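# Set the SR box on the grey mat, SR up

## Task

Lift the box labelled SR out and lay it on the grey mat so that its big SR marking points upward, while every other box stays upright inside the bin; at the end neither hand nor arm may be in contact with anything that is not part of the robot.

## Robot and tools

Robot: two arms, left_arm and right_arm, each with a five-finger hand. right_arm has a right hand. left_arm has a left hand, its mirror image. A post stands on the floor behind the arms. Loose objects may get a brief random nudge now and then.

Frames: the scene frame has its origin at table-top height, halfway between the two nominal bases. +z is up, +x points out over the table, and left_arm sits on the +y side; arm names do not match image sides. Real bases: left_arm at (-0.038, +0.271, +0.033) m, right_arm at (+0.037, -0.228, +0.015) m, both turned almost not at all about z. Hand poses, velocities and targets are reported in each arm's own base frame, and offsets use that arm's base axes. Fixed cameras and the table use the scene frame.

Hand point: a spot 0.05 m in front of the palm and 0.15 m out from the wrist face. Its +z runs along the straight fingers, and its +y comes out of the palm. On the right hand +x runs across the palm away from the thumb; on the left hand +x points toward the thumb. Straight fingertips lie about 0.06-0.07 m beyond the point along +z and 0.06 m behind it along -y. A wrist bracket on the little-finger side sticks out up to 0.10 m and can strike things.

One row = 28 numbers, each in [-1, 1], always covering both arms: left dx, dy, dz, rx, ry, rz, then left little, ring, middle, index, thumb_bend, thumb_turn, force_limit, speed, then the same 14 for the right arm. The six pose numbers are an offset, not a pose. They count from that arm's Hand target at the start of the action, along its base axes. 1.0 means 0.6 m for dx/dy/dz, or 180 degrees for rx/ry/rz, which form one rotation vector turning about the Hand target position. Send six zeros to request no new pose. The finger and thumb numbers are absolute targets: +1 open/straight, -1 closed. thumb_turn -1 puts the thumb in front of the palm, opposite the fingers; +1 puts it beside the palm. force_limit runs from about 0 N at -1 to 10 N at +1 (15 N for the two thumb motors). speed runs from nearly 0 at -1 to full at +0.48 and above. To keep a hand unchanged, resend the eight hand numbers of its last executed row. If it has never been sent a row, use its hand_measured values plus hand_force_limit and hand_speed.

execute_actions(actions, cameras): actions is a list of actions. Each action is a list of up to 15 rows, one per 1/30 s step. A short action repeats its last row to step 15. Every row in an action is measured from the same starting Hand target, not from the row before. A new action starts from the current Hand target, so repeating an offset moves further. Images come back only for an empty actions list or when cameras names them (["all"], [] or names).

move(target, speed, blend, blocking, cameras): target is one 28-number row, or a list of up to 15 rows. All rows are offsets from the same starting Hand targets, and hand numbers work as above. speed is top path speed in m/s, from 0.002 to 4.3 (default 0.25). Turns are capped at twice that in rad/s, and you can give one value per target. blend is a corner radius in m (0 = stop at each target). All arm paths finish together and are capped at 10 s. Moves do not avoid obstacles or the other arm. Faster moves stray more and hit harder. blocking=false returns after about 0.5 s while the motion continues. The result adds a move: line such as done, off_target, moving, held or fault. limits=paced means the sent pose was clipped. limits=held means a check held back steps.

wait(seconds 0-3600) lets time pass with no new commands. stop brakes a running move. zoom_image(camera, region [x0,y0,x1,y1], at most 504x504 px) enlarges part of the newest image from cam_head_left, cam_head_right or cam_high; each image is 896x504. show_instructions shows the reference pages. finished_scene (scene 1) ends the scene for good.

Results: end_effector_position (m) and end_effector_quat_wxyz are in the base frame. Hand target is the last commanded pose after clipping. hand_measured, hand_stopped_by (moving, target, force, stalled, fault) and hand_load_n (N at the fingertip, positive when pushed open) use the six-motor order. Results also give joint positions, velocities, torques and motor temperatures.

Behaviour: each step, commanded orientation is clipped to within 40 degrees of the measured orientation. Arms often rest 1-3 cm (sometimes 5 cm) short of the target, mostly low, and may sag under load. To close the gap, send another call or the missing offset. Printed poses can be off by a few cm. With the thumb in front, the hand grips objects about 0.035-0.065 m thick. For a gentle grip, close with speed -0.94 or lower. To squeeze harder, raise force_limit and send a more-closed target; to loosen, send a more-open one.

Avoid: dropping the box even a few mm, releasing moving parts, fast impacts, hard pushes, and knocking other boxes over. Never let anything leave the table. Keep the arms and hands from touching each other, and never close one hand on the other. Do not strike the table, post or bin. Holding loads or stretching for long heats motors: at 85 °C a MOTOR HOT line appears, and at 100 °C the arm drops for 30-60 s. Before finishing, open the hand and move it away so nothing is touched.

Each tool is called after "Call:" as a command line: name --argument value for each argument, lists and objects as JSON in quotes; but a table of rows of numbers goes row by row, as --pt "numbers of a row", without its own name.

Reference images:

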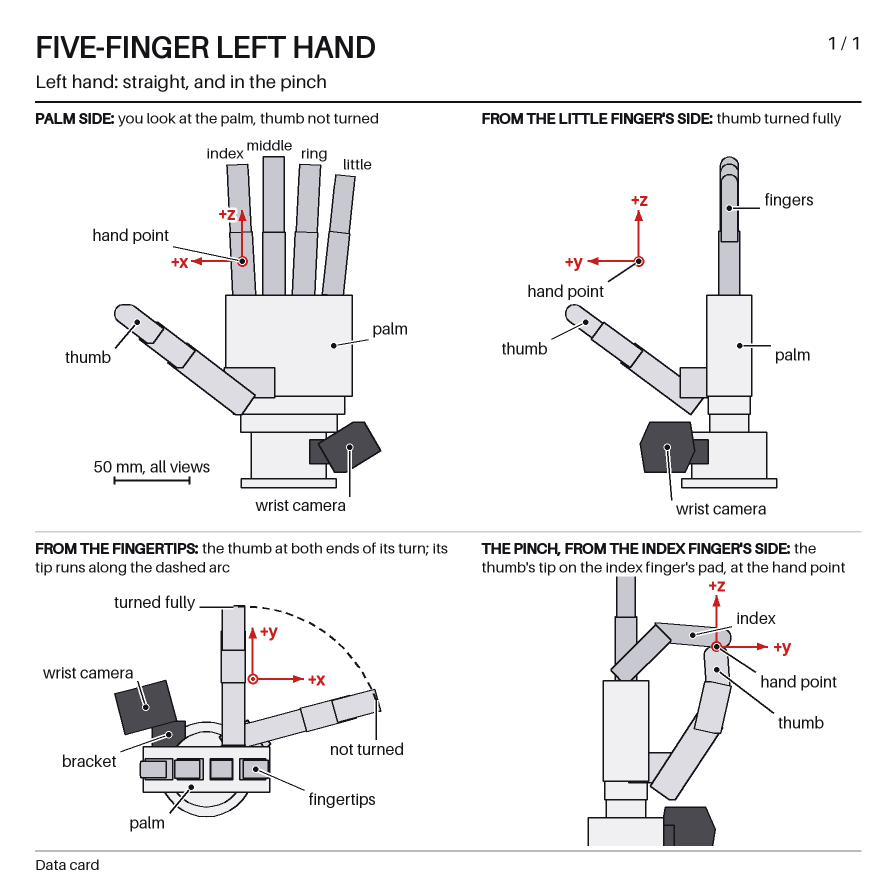

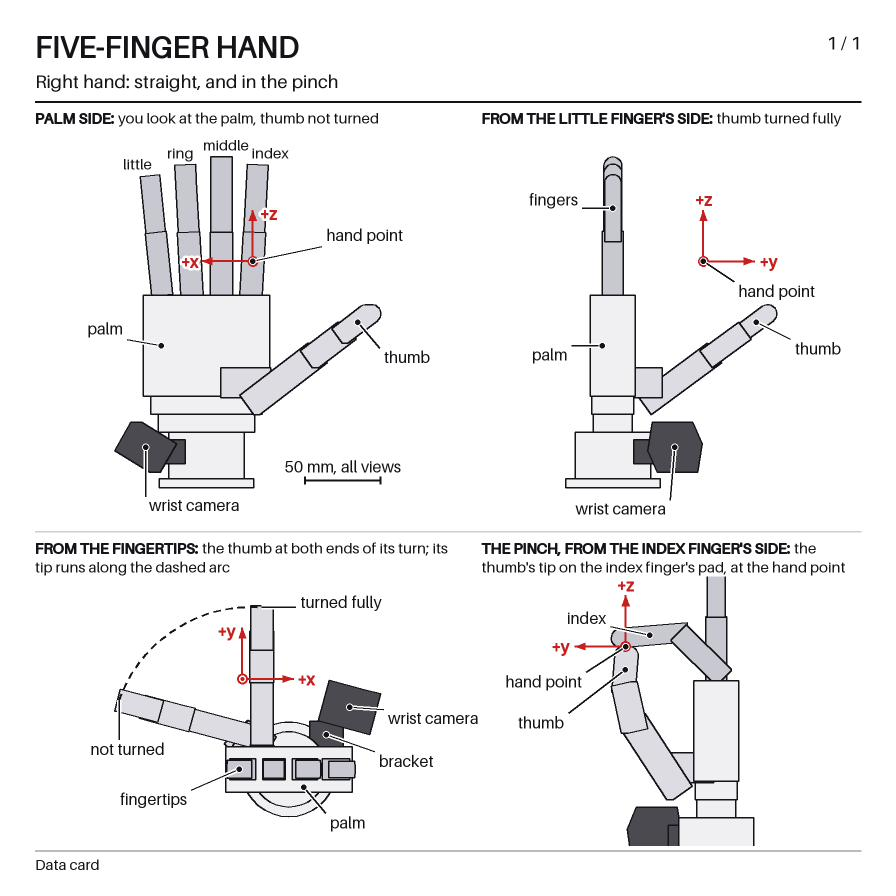

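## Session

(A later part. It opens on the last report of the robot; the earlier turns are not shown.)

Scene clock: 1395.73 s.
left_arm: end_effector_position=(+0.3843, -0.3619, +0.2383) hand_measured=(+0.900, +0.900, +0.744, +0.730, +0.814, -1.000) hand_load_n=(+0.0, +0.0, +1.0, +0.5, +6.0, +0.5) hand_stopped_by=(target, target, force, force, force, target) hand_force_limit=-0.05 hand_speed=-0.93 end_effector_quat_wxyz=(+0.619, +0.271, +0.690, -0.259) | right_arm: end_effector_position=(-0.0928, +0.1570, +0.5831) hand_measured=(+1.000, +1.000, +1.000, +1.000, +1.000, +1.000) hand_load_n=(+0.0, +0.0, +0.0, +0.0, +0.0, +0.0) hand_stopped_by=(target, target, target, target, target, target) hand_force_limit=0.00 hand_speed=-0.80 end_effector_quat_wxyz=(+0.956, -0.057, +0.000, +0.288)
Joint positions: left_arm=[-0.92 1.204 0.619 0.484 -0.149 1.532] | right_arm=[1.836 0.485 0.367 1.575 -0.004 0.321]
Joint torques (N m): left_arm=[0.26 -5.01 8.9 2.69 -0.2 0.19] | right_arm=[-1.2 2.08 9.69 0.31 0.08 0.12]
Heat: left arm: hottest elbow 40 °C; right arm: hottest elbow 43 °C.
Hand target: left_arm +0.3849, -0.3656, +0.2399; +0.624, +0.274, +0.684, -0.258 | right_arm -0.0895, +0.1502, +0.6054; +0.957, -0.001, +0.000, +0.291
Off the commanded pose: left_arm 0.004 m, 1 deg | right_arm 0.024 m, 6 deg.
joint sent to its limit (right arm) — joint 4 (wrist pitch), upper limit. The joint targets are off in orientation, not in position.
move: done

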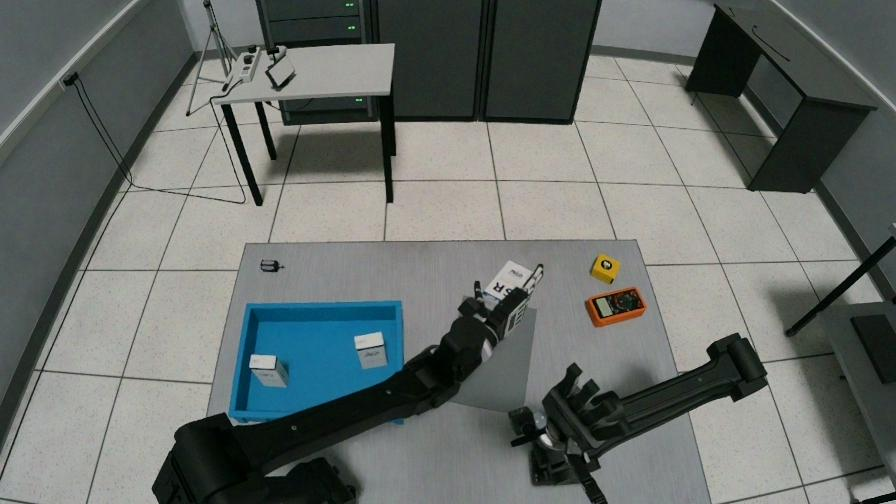

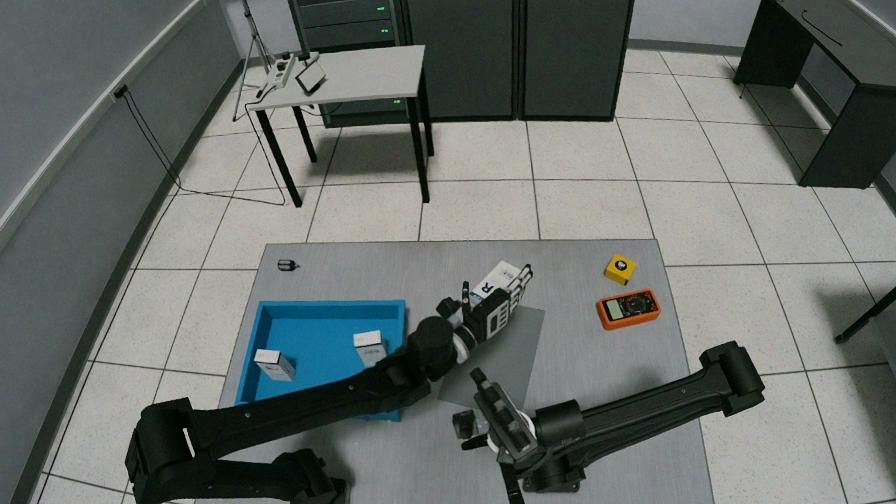

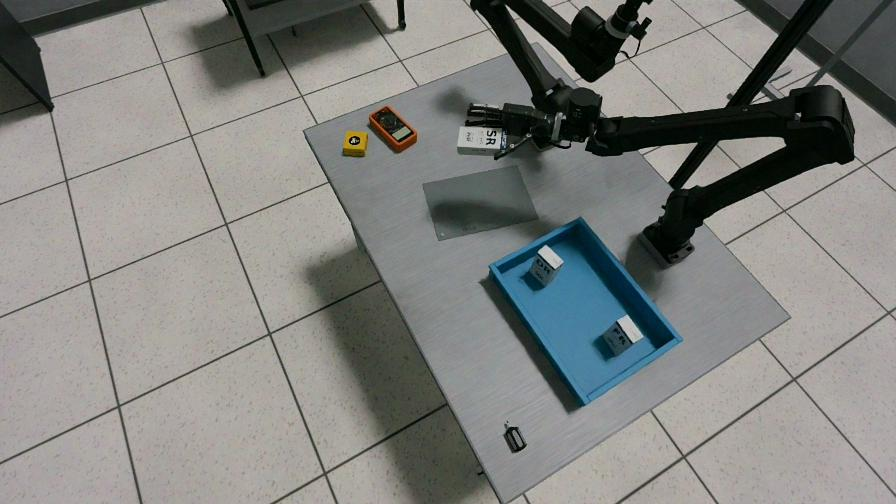

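Call:
zoom_image --camera "cam_high" --region '[440, 90, 560, 190]'

Call:
zoom_image --camera "cam_head_left" --region '[460, 240, 560, 340]'

Call:
zoom_image --camera "cam_head_right" --region '[430, 240, 550, 340]'

Scaled by 4.200.

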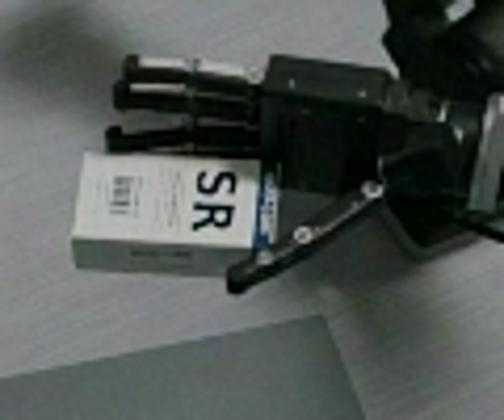

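Scaled by 5.040.

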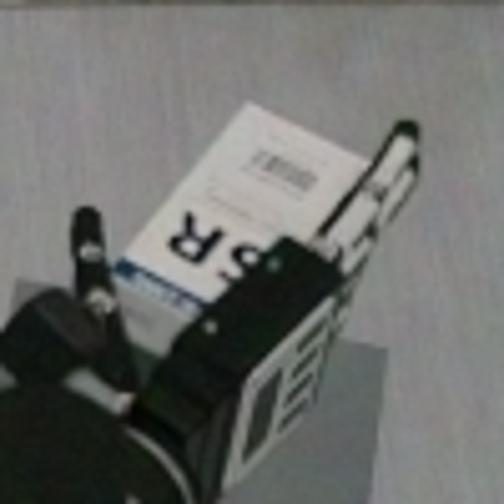

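Scaled by 4.200.

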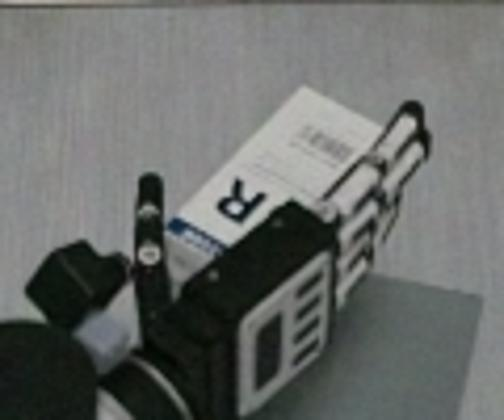

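Call:
zoom_image --camera "cam_high" --region '[450, 110, 520, 170]'

Call:
zoom_image --camera "cam_head_left" --region '[475, 250, 545, 310]'

Call:
zoom_image --camera "cam_head_right" --region '[465, 250, 535, 310]'

Scaled by 7.200.

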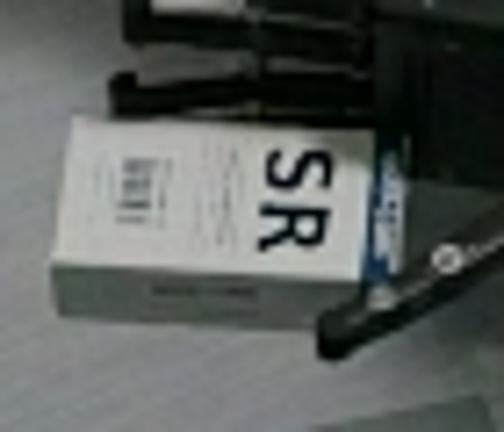

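Scaled by 7.200.

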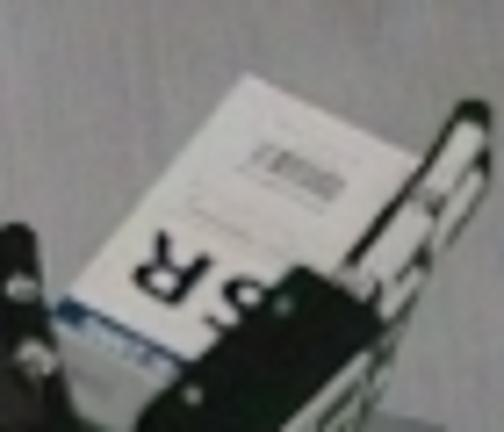

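Scaled by 7.200.

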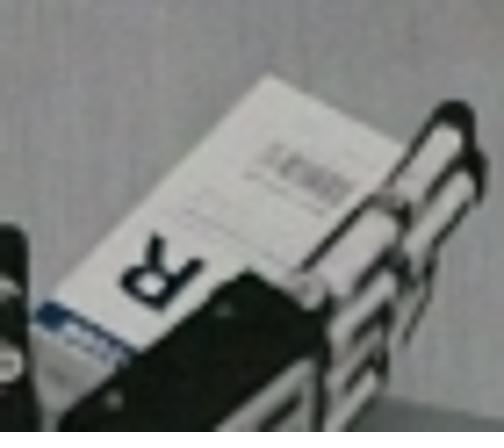

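Call:
move --target '[-0.0583,0.03,-0.2667,-0.0132,-0.0179,0.0,0.9,0.9,0.6,0.6,0.15,-1,-0.05,-0.93,0,0,0,0,0,0,1,1,1,1,1,1,0,-0.8]' --speed 0.06 --cameras '["cam_head_right","cam_head_left","cam_high"]'

Scene clock: 1448.67 s.
left_arm: end_effector_position=(+0.3536, -0.3439, +0.0803) hand_measured=(+0.900, +0.900, +0.744, +0.730, +0.814, -1.000) hand_load_n=(+0.0, +0.0, +0.5, +0.5, +5.5, +0.5) hand_stopped_by=(target, target, force, force, force, target) hand_force_limit=-0.05 hand_speed=-0.93 end_effector_quat_wxyz=(+0.646, +0.262, +0.667, -0.264) | right_arm: end_effector_position=(-0.0928, +0.1570, +0.5831) hand_measured=(+1.000, +1.000, +1.000, +1.000, +1.000, +1.000) hand_load_n=(+0.0, +0.0, +0.0, +0.0, +0.0, +0.0) hand_stopped_by=(target, target, target, target, target, target) hand_force_limit=0.00 hand_speed=-0.80 end_effector_quat_wxyz=(+0.956, -0.057, +0.000, +0.288)
Joint positions: left_arm=[-0.972 1.738 0.38 1.331 -0.208 1.551] | right_arm=[1.836 0.485 0.367 1.575 -0.004 0.321]
Joint torques (N m): left_arm=[-0.38 -7.06 3.78 2.73 -0.21 0.21] | right_arm=[-1.08 2.32 9.72 0.31 0.07 0.12]
Heat: left arm: hottest elbow 37 °C; right arm: hottest elbow 43 °C.
Hand target: left_arm +0.3498, -0.3477, +0.0800; +0.649, +0.268, +0.661, -0.265 | right_arm -0.0895, +0.1502, +0.6054; +0.957, -0.001, +0.000, +0.291
Off the commanded pose: left_arm 0.005 m, 1 deg | right_arm 0.024 m, 6 deg.
joint sent to its limit (right arm) — joint 4 (wrist pitch), upper limit. The joint targets are off in orientation, not in position.
move: done

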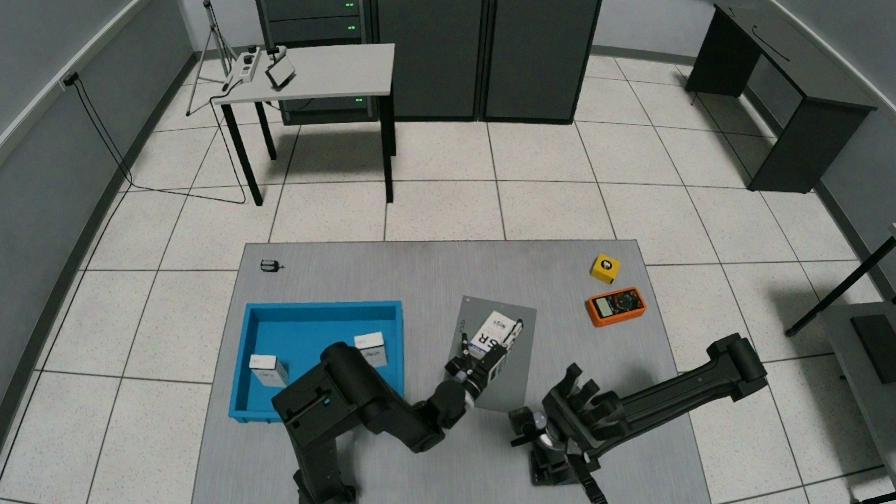

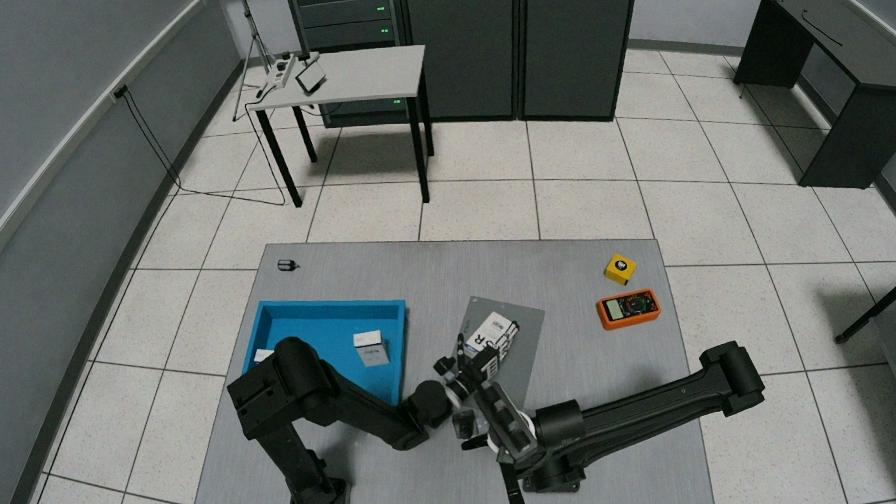

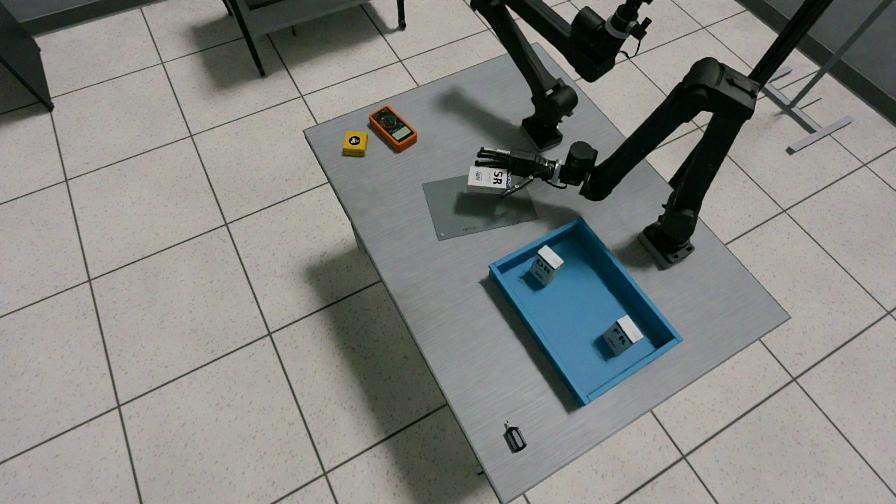

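Call:
move --target '[0.033,-0.025,-0.0833,0,0,0.0,0.9,0.9,0.6,0.6,0.15,-1,-0.05,-0.93,0,0,0,0,0,0,1,1,1,1,1,1,0,-0.8]' --speed 0.04 --cameras '["cam_head_right","cam_head_left","cam_high"]'

Scene clock: 1465.27 s.
left_arm: end_effector_position=(+0.3612, -0.3607, +0.0263) hand_measured=(+0.900, +0.900, +0.744, +0.730, +0.814, -1.000) hand_load_n=(+0.0, +0.0, +0.5, +0.5, +5.5, +0.5) hand_stopped_by=(target, target, force, force, force, target) hand_force_limit=-0.05 hand_speed=-0.93 end_effector_quat_wxyz=(+0.638, +0.272, +0.669, -0.267) | right_arm: end_effector_position=(-0.0928, +0.1570, +0.5831) hand_measured=(+1.000, +1.000, +1.000, +1.000, +1.000, +1.000) hand_load_n=(+0.0, +0.5, +0.0, +0.0, +0.0, +0.0) hand_stopped_by=(target, target, target, target, target, target) hand_force_limit=0.00 hand_speed=-0.80 end_effector_quat_wxyz=(+0.956, -0.057, +0.000, +0.288)
Joint positions: left_arm=[-0.972 1.979 0.448 1.487 -0.19 1.552] | right_arm=[1.836 0.485 0.367 1.575 -0.004 0.321]
Joint torques (N m): left_arm=[1.67 -8.94 3.73 2.69 0 0.2] | right_arm=[-1.2 2.2 9.66 0.31 0.08 0.11]
Heat: left arm: hottest elbow 36 °C; right arm: hottest elbow 43 °C.
Hand target: left_arm +0.3696, -0.3628, +0.0300; +0.649, +0.268, +0.661, -0.265 | right_arm -0.0895, +0.1502, +0.6054; +0.957, -0.001, +0.000, +0.291
Off the commanded pose: left_arm 0.009 m, 2 deg | right_arm 0.024 m, 6 deg.
joint sent to its limit (right arm) — joint 4 (wrist pitch), upper limit. The joint targets are off in orientation, not in position.
move: done

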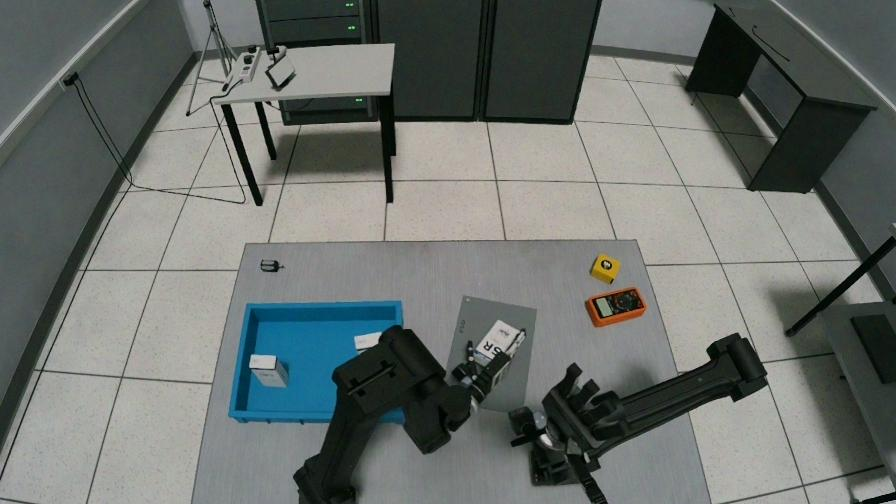

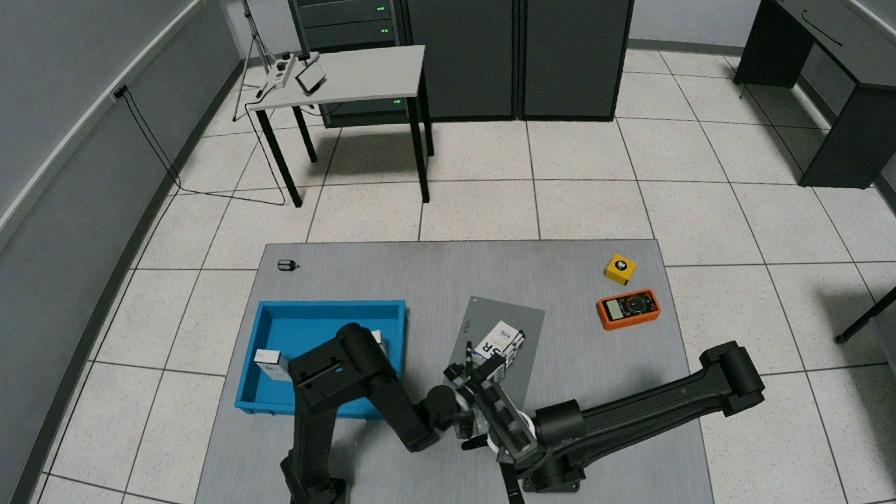

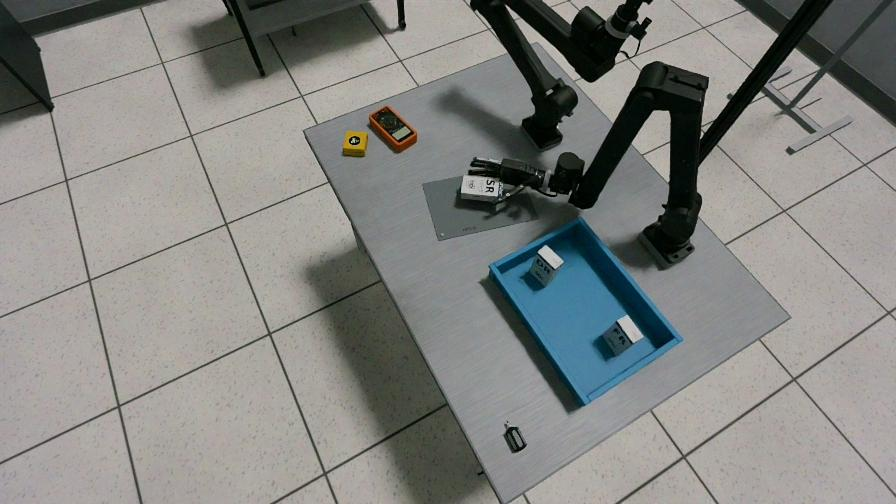

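Call:
zoom_image --camera "cam_high" --region '[440, 120, 620, 240]'

Call:
zoom_image --camera "cam_head_left" --region '[420, 290, 560, 440]'

Call:
zoom_image --camera "cam_head_right" --region '[420, 290, 560, 440]'

Scaled by 2.800.

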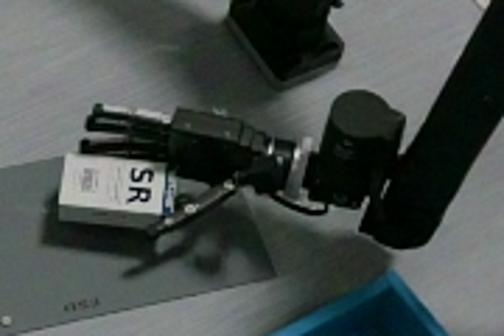

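Scaled by 3.360.

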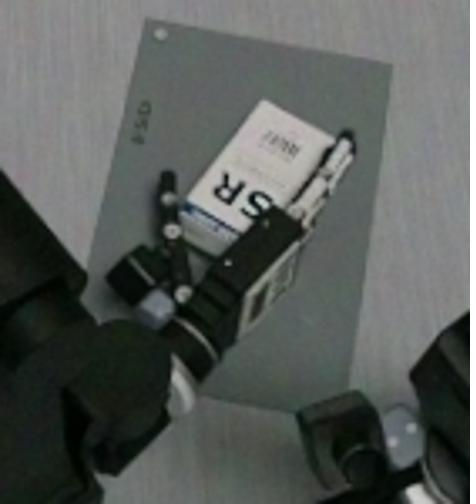

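Scaled by 3.360.

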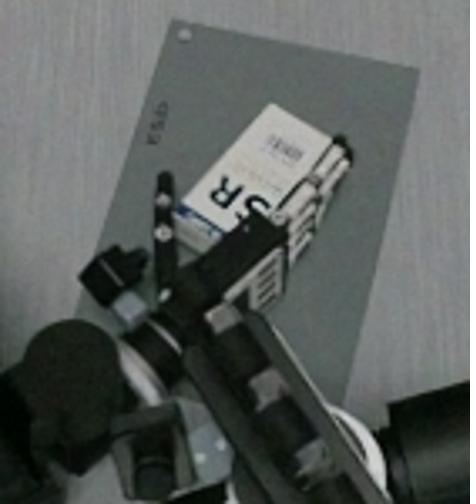

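Call:
move --target '[0,0,-0.0233,-0.0082,-0.0112,0.0,0.9,0.9,0.6,0.6,0.15,-1,-0.05,-0.93,0,0,0,0,0,0,1,1,1,1,1,1,0,-0.8]' --speed 0.02 --cameras '["cam_head_left","cam_high"]'

Scene clock: 1491.27 s.
left_arm: end_effector_position=(+0.3625, -0.3619, +0.0142) hand_measured=(+0.900, +0.900, +0.744, +0.730, +0.814, -1.000) hand_load_n=(+0.0, +0.0, +0.5, +0.5, +5.5, +0.5) hand_stopped_by=(target, target, force, force, force, target) hand_force_limit=-0.05 hand_speed=-0.93 end_effector_quat_wxyz=(+0.642, +0.271, +0.666, -0.266) | right_arm: end_effector_position=(-0.0928, +0.1570, +0.5831) hand_measured=(+1.000, +1.000, +1.000, +1.000, +1.000, +1.000) hand_load_n=(+0.0, +0.0, +0.0, +0.0, +0.0, +0.0) hand_stopped_by=(target, target, target, target, target, target) hand_force_limit=0.00 hand_speed=-0.80 end_effector_quat_wxyz=(+0.956, -0.057, +0.000, +0.288)
Joint positions: left_arm=[-0.972 2.044 0.463 1.546 -0.192 1.557] | right_arm=[1.836 0.485 0.367 1.575 -0.004 0.321]
Joint torques (N m): left_arm=[1.44 -9.23 3.21 2.69 -0.21 0.18] | right_arm=[-1.2 2.2 9.68 0.31 0.08 0.11]
Heat: left arm: hottest elbow 34 °C; right arm: hottest elbow 43 °C.
Hand target: left_arm +0.3696, -0.3627, +0.0159; +0.664, +0.265, +0.646, -0.268 | right_arm -0.0895, +0.1502, +0.6054; +0.957, -0.001, +0.000, +0.291
Off the commanded pose: left_arm 0.007 m, 3 deg | right_arm 0.024 m, 6 deg.
joint sent to its limit (left arm) — joint 4 (wrist pitch), upper limit. The joint targets still meet the commanded pose.
joint sent to its limit (right arm) — joint 4 (wrist pitch), upper limit. The joint targets are off in orientation, not in position.
move: off_target (left_arm)

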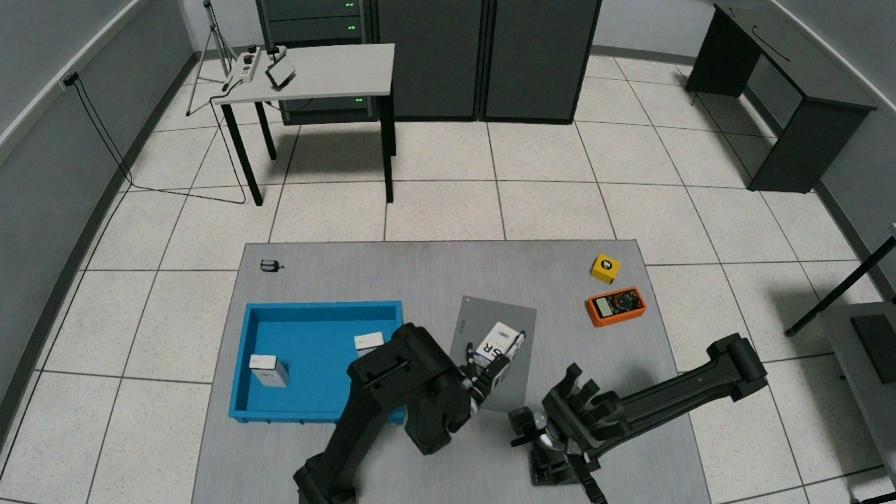

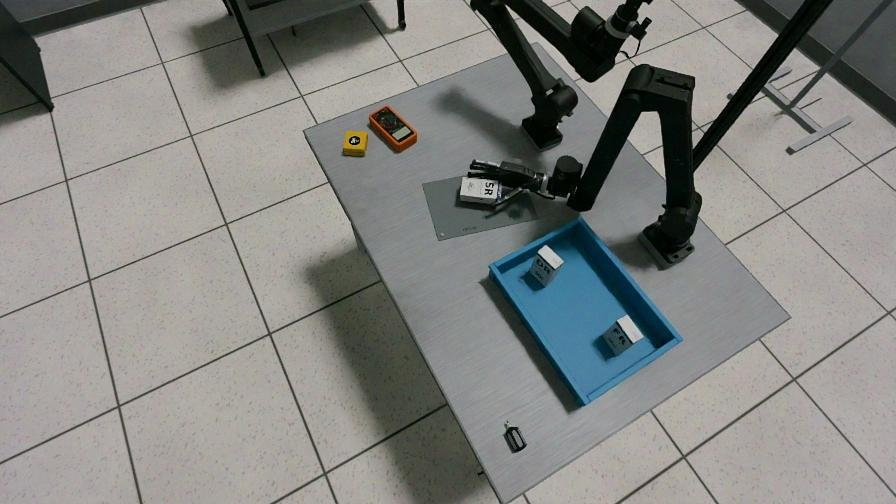

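Call:
move --target '[0.0417,0,0,0,0,0.0,0.9,0.9,0.6,0.6,0.15,-1,-0.05,-0.93,0,0,0,0,0,0,1,1,1,1,1,1,0,-0.8]' --speed 0.03 --cameras '["cam_head_left","cam_high"]'

Scene clock: 1499.30 s.
left_arm: end_effector_position=(+0.3866, -0.3625, +0.0144) hand_measured=(+0.900, +0.900, +0.744, +0.730, +0.814, -1.000) hand_load_n=(+0.0, +0.0, +0.5, +0.5, +6.0, +0.5) hand_stopped_by=(target, target, force, force, force, target) hand_force_limit=-0.05 hand_speed=-0.93 end_effector_quat_wxyz=(+0.648, +0.268, +0.660, -0.269) | right_arm: end_effector_position=(-0.0928, +0.1570, +0.5831) hand_measured=(+1.000, +1.000, +1.000, +1.000, +1.000, +1.000) hand_load_n=(+0.0, +0.0, +0.0, +0.0, +0.0, +0.0) hand_stopped_by=(target, target, target, target, target, target) hand_force_limit=0.00 hand_speed=-0.80 end_effector_quat_wxyz=(+0.956, -0.057, +0.000, +0.288)
Joint positions: left_arm=[-0.914 2.065 0.504 1.546 -0.135 1.561] | right_arm=[1.836 0.485 0.367 1.575 -0.004 0.321]
Joint torques (N m): left_arm=[1.67 -9.7 3.44 2.69 0 0.2] | right_arm=[-1.26 2.32 9.7 0.27 0.08 0.11]
Heat: left arm: hottest elbow 33 °C; right arm: hottest elbow 43 °C.
Hand target: left_arm +0.3946, -0.3628, +0.0160; +0.664, +0.265, +0.646, -0.268 | right_arm -0.0895, +0.1502, +0.6054; +0.957, -0.001, +0.000, +0.291
Off the commanded pose: left_arm 0.008 m, 2 deg | right_arm 0.024 m, 6 deg.
joint sent to its limit (left arm) — joint 4 (wrist pitch), upper limit. The joint targets still meet the commanded pose.
joint sent to its limit (right arm) — joint 4 (wrist pitch), upper limit. The joint targets are off in orientation, not in position.
move: done

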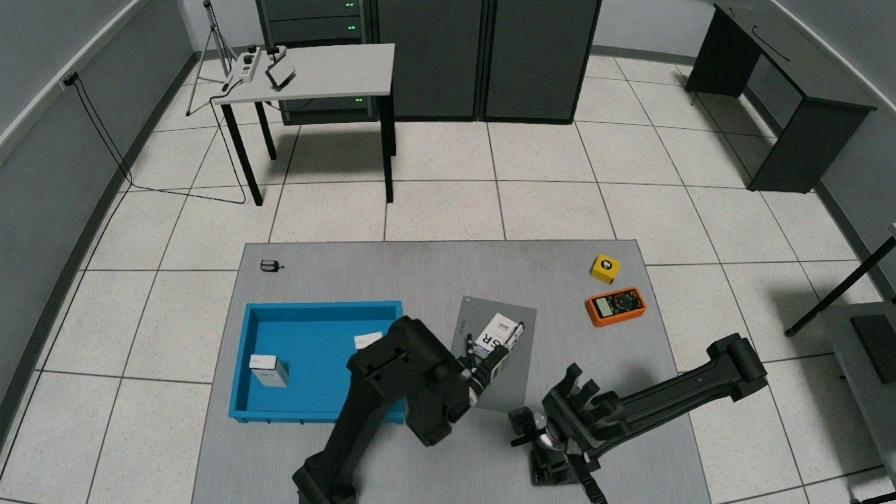

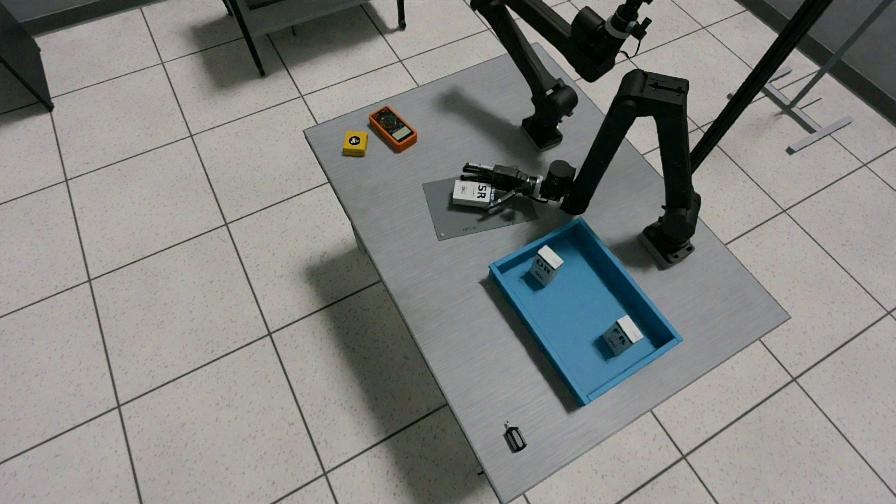

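Call:
move --target '[0,0,-0.01,0,0,0.0,0.9,0.9,0.6,0.6,0.15,-1,-0.05,-0.93,0,0,0,0,0,0,1,1,1,1,1,1,0,-0.8]' --speed 0.015 --cameras '["cam_head_left","cam_high"]'

Call:
zoom_image --camera "cam_high" --region '[440, 150, 560, 230]'

Scene clock: 1504.97 s.
left_arm: end_effector_position=(+0.3870, -0.3627, +0.0088) hand_measured=(+0.900, +0.900, +0.744, +0.730, +0.814, -1.000) hand_load_n=(+0.0, +0.0, +0.5, +0.5, +5.5, +0.5) hand_stopped_by=(target, target, force, force, force, target) hand_force_limit=-0.05 hand_speed=-0.93 end_effector_quat_wxyz=(+0.646, +0.269, +0.663, -0.268) | right_arm: end_effector_position=(-0.0928, +0.1570, +0.5831) hand_measured=(+1.000, +1.000, +1.000, +1.000, +1.000, +1.000) hand_load_n=(+0.0, +0.0, +0.0, +0.0, +0.0, +0.0) hand_stopped_by=(target, target, target, target, target, target) hand_force_limit=0.00 hand_speed=-0.80 end_effector_quat_wxyz=(+0.956, -0.057, +0.000, +0.288)
Joint positions: left_arm=[-0.914 2.079 0.509 1.546 -0.135 1.561] | right_arm=[1.836 0.485 0.367 1.575 -0.004 0.321]
Joint torques (N m): left_arm=[1.67 -9.93 3.34 2.69 -0.04 0.18] | right_arm=[-1.2 2.26 9.7 0.35 0.08 0.11]
Heat: left arm: hottest elbow 33 °C; right arm: hottest elbow 43 °C.
Hand target: left_arm +0.3947, -0.3627, +0.0100; +0.664, +0.265, +0.646, -0.268 | right_arm -0.0895, +0.1502, +0.6054; +0.957, -0.001, +0.000, +0.291
Off the commanded pose: left_arm 0.008 m, 3 deg | right_arm 0.024 m, 6 deg.
joint sent to its limit (left arm) — joint 4 (wrist pitch), upper limit. The joint targets still meet the commanded pose.
joint sent to its limit (right arm) — joint 4 (wrist pitch), upper limit. The joint targets are off in orientation, not in position.
move: off_target (left_arm)

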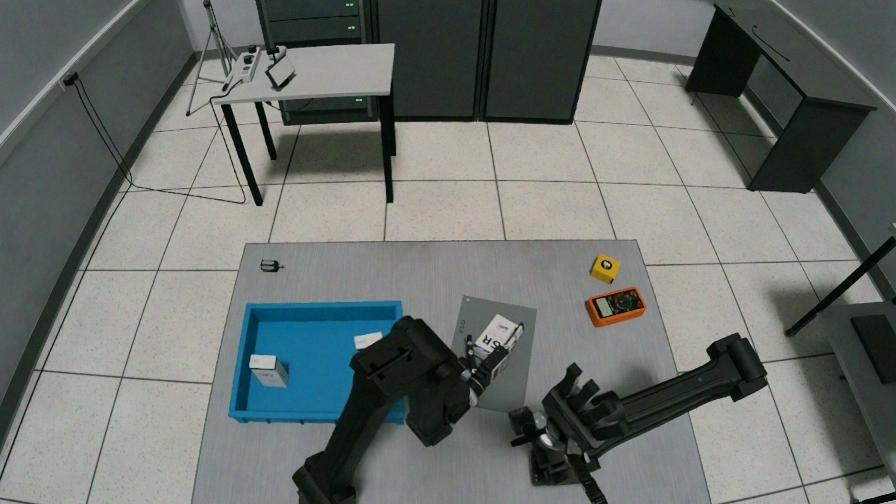

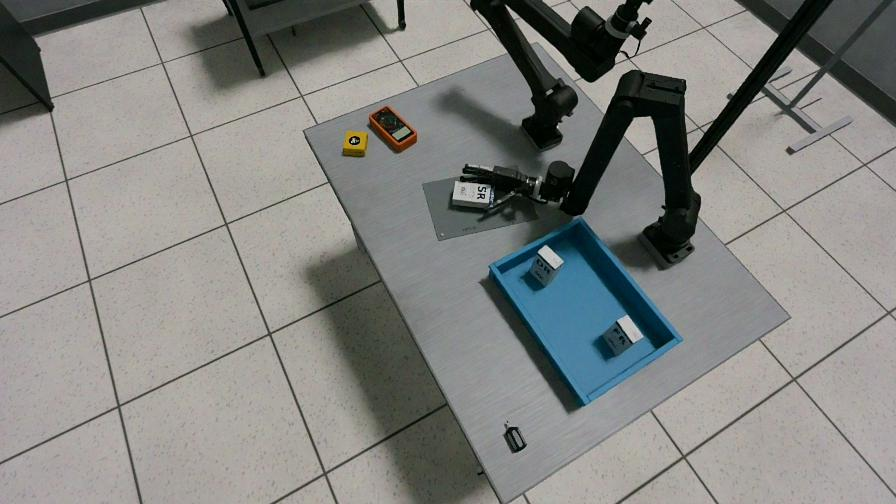

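Scaled by 4.200.

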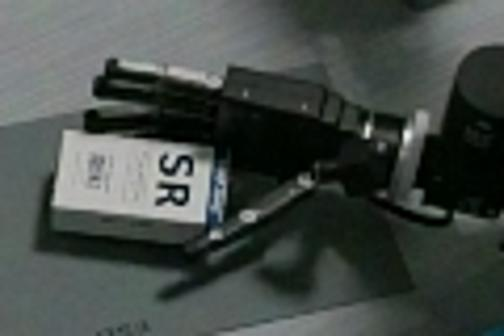

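Call:
move --target '[0,0,-0.0067,0,0,0.0,0.9,0.9,0.6,0.6,0.15,-1,-0.05,-0.93,0,0,0,0,0,0,1,1,1,1,1,1,0,-0.8]' --speed 0.01 --cameras '["cam_high"]'

Call:
zoom_image --camera "cam_high" --region '[440, 150, 560, 230]'

Scene clock: 1509.63 s.
left_arm: end_effector_position=(+0.3863, -0.3618, +0.0042) hand_measured=(+0.900, +0.900, +0.744, +0.730, +0.814, -1.000) hand_load_n=(+0.0, +0.5, +0.5, +0.5, +5.5, +0.5) hand_stopped_by=(target, target, force, force, force, target) hand_force_limit=-0.05 hand_speed=-0.93 end_effector_quat_wxyz=(+0.643, +0.271, +0.665, -0.266) | right_arm: end_effector_position=(-0.0928, +0.1570, +0.5831) hand_measured=(+1.000, +1.000, +1.000, +1.000, +1.000, +1.000) hand_load_n=(+0.0, +0.0, +0.0, +0.0, +0.0, +0.0) hand_stopped_by=(target, target, target, target, target, target) hand_force_limit=0.00 hand_speed=-0.80 end_effector_quat_wxyz=(+0.956, -0.057, +0.000, +0.288)
Joint positions: left_arm=[-0.914 2.088 0.509 1.546 -0.135 1.561] | right_arm=[1.836 0.485 0.367 1.575 -0.004 0.321]
Joint torques (N m): left_arm=[1.61 -9.64 3.47 2.69 -0.08 0.16] | right_arm=[-1.2 2.26 9.7 0.28 0.08 0.11]
Heat: left arm: hottest elbow 33 °C; right arm: hottest elbow 43 °C.
Hand target: left_arm +0.3947, -0.3627, +0.0059; +0.664, +0.265, +0.646, -0.268 | right_arm -0.0895, +0.1502, +0.6054; +0.957, -0.001, +0.000, +0.291
Off the commanded pose: left_arm 0.009 m, 3 deg | right_arm 0.024 m, 6 deg.
joint sent to its limit (left arm) — joint 4 (wrist pitch), upper limit. The joint targets still meet the commanded pose.
joint sent to its limit (right arm) — joint 4 (wrist pitch), upper limit. The joint targets are off in orientation, not in position.
move: off_target (left_arm)

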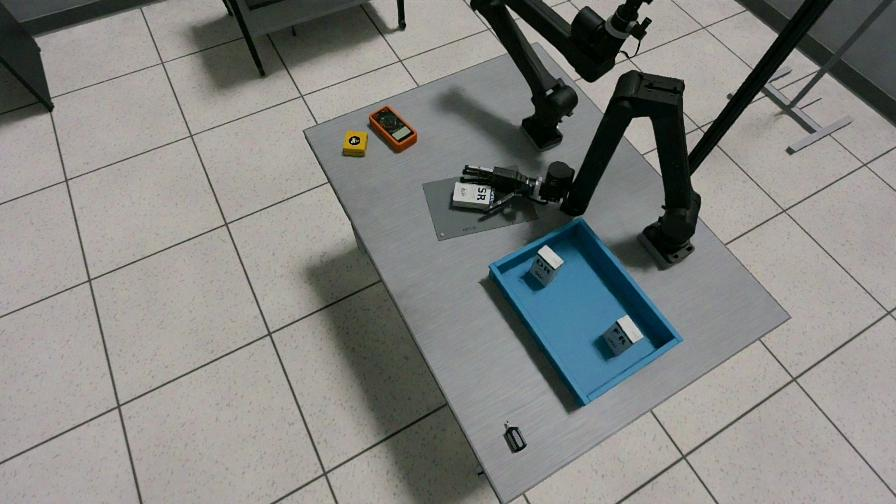

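Scaled by 4.200.

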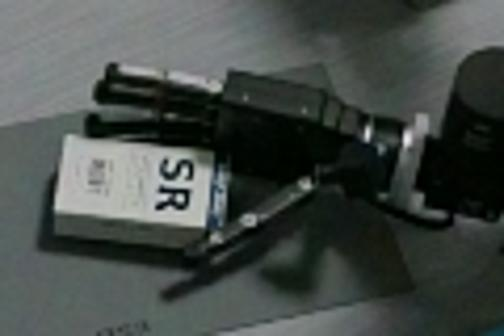

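Call:
move --target '[0,0,-0.005,0,0,0.0,0.9,0.9,0.6,0.6,0.15,-1,-0.05,-0.93,0,0,0,0,0,0,1,1,1,1,1,1,0,-0.8]' --speed 0.01 --cameras '["cam_high","cam_head_left"]'

Call:
zoom_image --camera "cam_high" --region '[440, 160, 510, 220]'

Call:
zoom_image --camera "cam_head_left" --region '[460, 300, 530, 360]'

Scene clock: 1516.60 s.
left_arm: end_effector_position=(+0.3868, -0.3624, +0.0017) hand_measured=(+0.900, +0.900, +0.744, +0.730, +0.814, -1.000) hand_load_n=(+0.0, +0.0, +0.5, +0.5, +6.0, +0.5) hand_stopped_by=(target, target, force, force, force, target) hand_force_limit=-0.05 hand_speed=-0.93 end_effector_quat_wxyz=(+0.642, +0.271, +0.666, -0.265) | right_arm: end_effector_position=(-0.0928, +0.1570, +0.5831) hand_measured=(+1.000, +1.000, +1.000, +1.000, +1.000, +1.000) hand_load_n=(+0.0, +0.0, +0.0, +0.0, +0.0, +0.0) hand_stopped_by=(target, target, target, target, target, target) hand_force_limit=0.00 hand_speed=-0.80 end_effector_quat_wxyz=(+0.956, -0.057, +0.000, +0.288)
Joint positions: left_arm=[-0.914 2.095 0.513 1.546 -0.135 1.561] | right_arm=[1.836 0.485 0.367 1.575 -0.004 0.321]
Joint torques (N m): left_arm=[1.61 -9.93 3.32 2.67 -0.11 0.16] | right_arm=[-1.26 2.32 9.7 0.29 0.08 0.11]
Heat: left arm: hottest elbow 33 °C; right arm: hottest elbow 43 °C.
Hand target: left_arm +0.3946, -0.3626, +0.0029; +0.664, +0.265, +0.646, -0.268 | right_arm -0.0895, +0.1502, +0.6054; +0.957, -0.001, +0.000, +0.291
Off the commanded pose: left_arm 0.008 m, 4 deg | right_arm 0.024 m, 6 deg.
joint sent to its limit (left arm) — joint 4 (wrist pitch), upper limit. The joint targets still meet the commanded pose.
joint sent to its limit (right arm) — joint 4 (wrist pitch), upper limit. The joint targets are off in orientation, not in position.
move: off_target (left_arm)
Images, in order (width x height): cam_head_left 896x504, cam_high 896x504.

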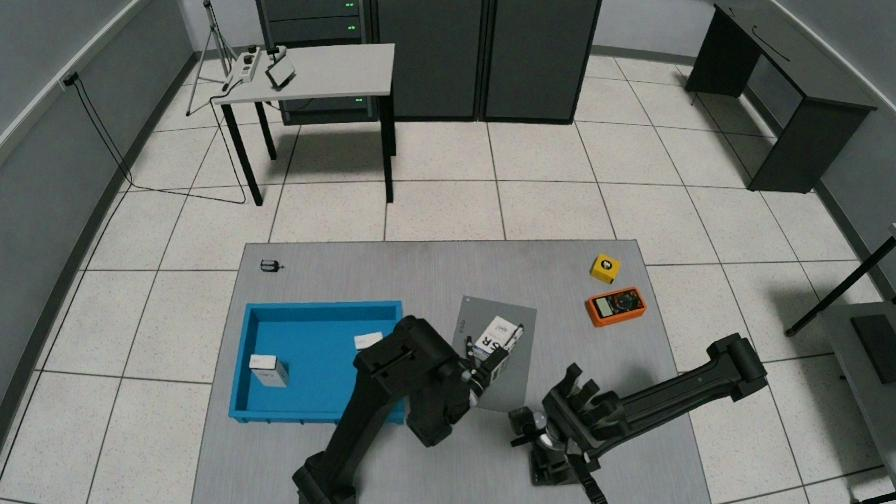

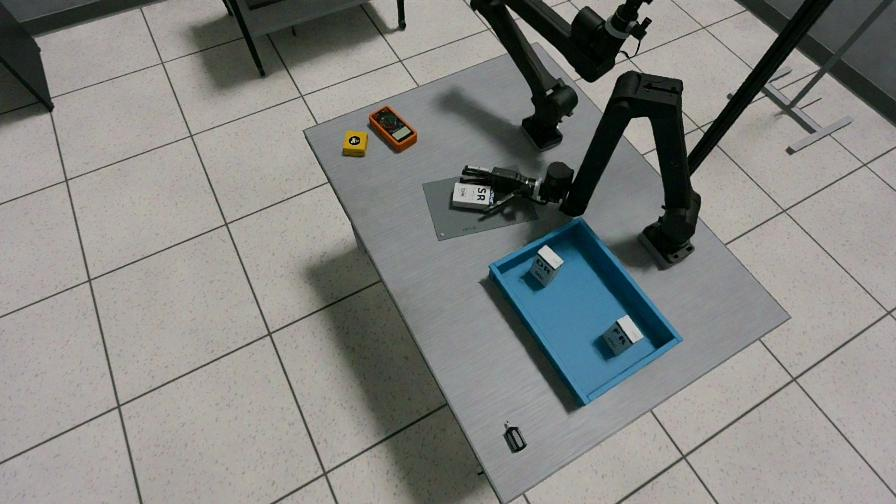

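Scaled by 7.200.

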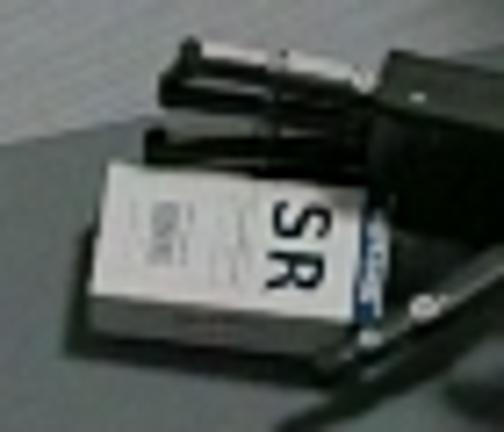

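Scaled by 7.200.

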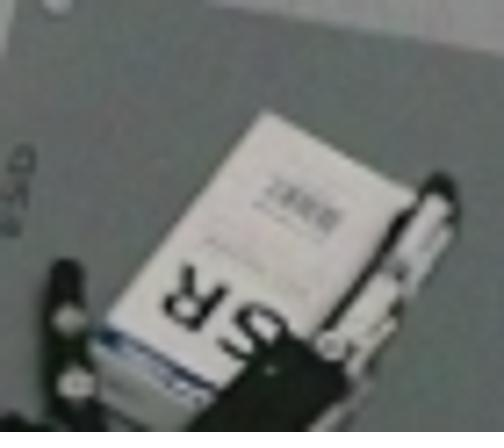

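Call:
move --pt "0.0 0 0.008 0 0 0.0 0.9 0.9 0.6 0.6 0.15 -1 -0.05 -0.93 0 0 0 0 0 0 1 1 1 1 1 1 0 -0.8" --pt "0.0333 0 0.008 0 0 0.0 0.9 0.9 0.6 0.6 0.15 -1 -0.05 -0.93 0 0 0 0 0 0 1 1 1 1 1 1 0 -0.8" --speed 0.02 --blend 0.003 --cameras '[]'

Scene clock: 1531.30 s.
left_arm: end_effector_position=(+0.4064, -0.3629, +0.0062) hand_measured=(+0.900, +0.900, +0.744, +0.730, +0.814, -1.000) hand_load_n=(+0.0, +0.0, +0.5, +0.0, +5.5, +1.0) hand_stopped_by=(target, target, force, force, force, target) hand_force_limit=-0.05 hand_speed=-0.93 end_effector_quat_wxyz=(+0.649, +0.268, +0.659, -0.270) | right_arm: end_effector_position=(-0.0928, +0.1570, +0.5831) hand_measured=(+1.000, +1.000, +1.000, +1.000, +1.000, +1.000) hand_load_n=(+0.0, +0.0, +0.0, +0.0, +0.0, +0.0) hand_stopped_by=(target, target, target, target, target, target) hand_force_limit=0.00 hand_speed=-0.80 end_effector_quat_wxyz=(+0.956, -0.057, +0.000, +0.288)
Joint positions: left_arm=[-0.87 2.102 0.545 1.546 -0.09 1.562] | right_arm=[1.836 0.485 0.367 1.575 -0.004 0.321]
Joint torques (N m): left_arm=[1.67 -10.23 3.49 2.7 0.03 0.2] | right_arm=[-1.08 2.32 9.72 0.35 0.08 0.11]
Heat: left arm: hottest elbow 32 °C; right arm: hottest elbow 43 °C.
Hand target: left_arm +0.4147, -0.3626, +0.0077; +0.664, +0.265, +0.646, -0.268 | right_arm -0.0895, +0.1502, +0.6054; +0.957, -0.001, +0.000, +0.291
Off the commanded pose: left_arm 0.008 m, 2 deg | right_arm 0.024 m, 6 deg.
joint sent to its limit (left arm) — joint 4 (wrist pitch), upper limit. The joint targets still meet the commanded pose.
joint sent to its limit (right arm) — joint 4 (wrist pitch), upper limit. The joint targets are off in orientation, not in position.
move: done


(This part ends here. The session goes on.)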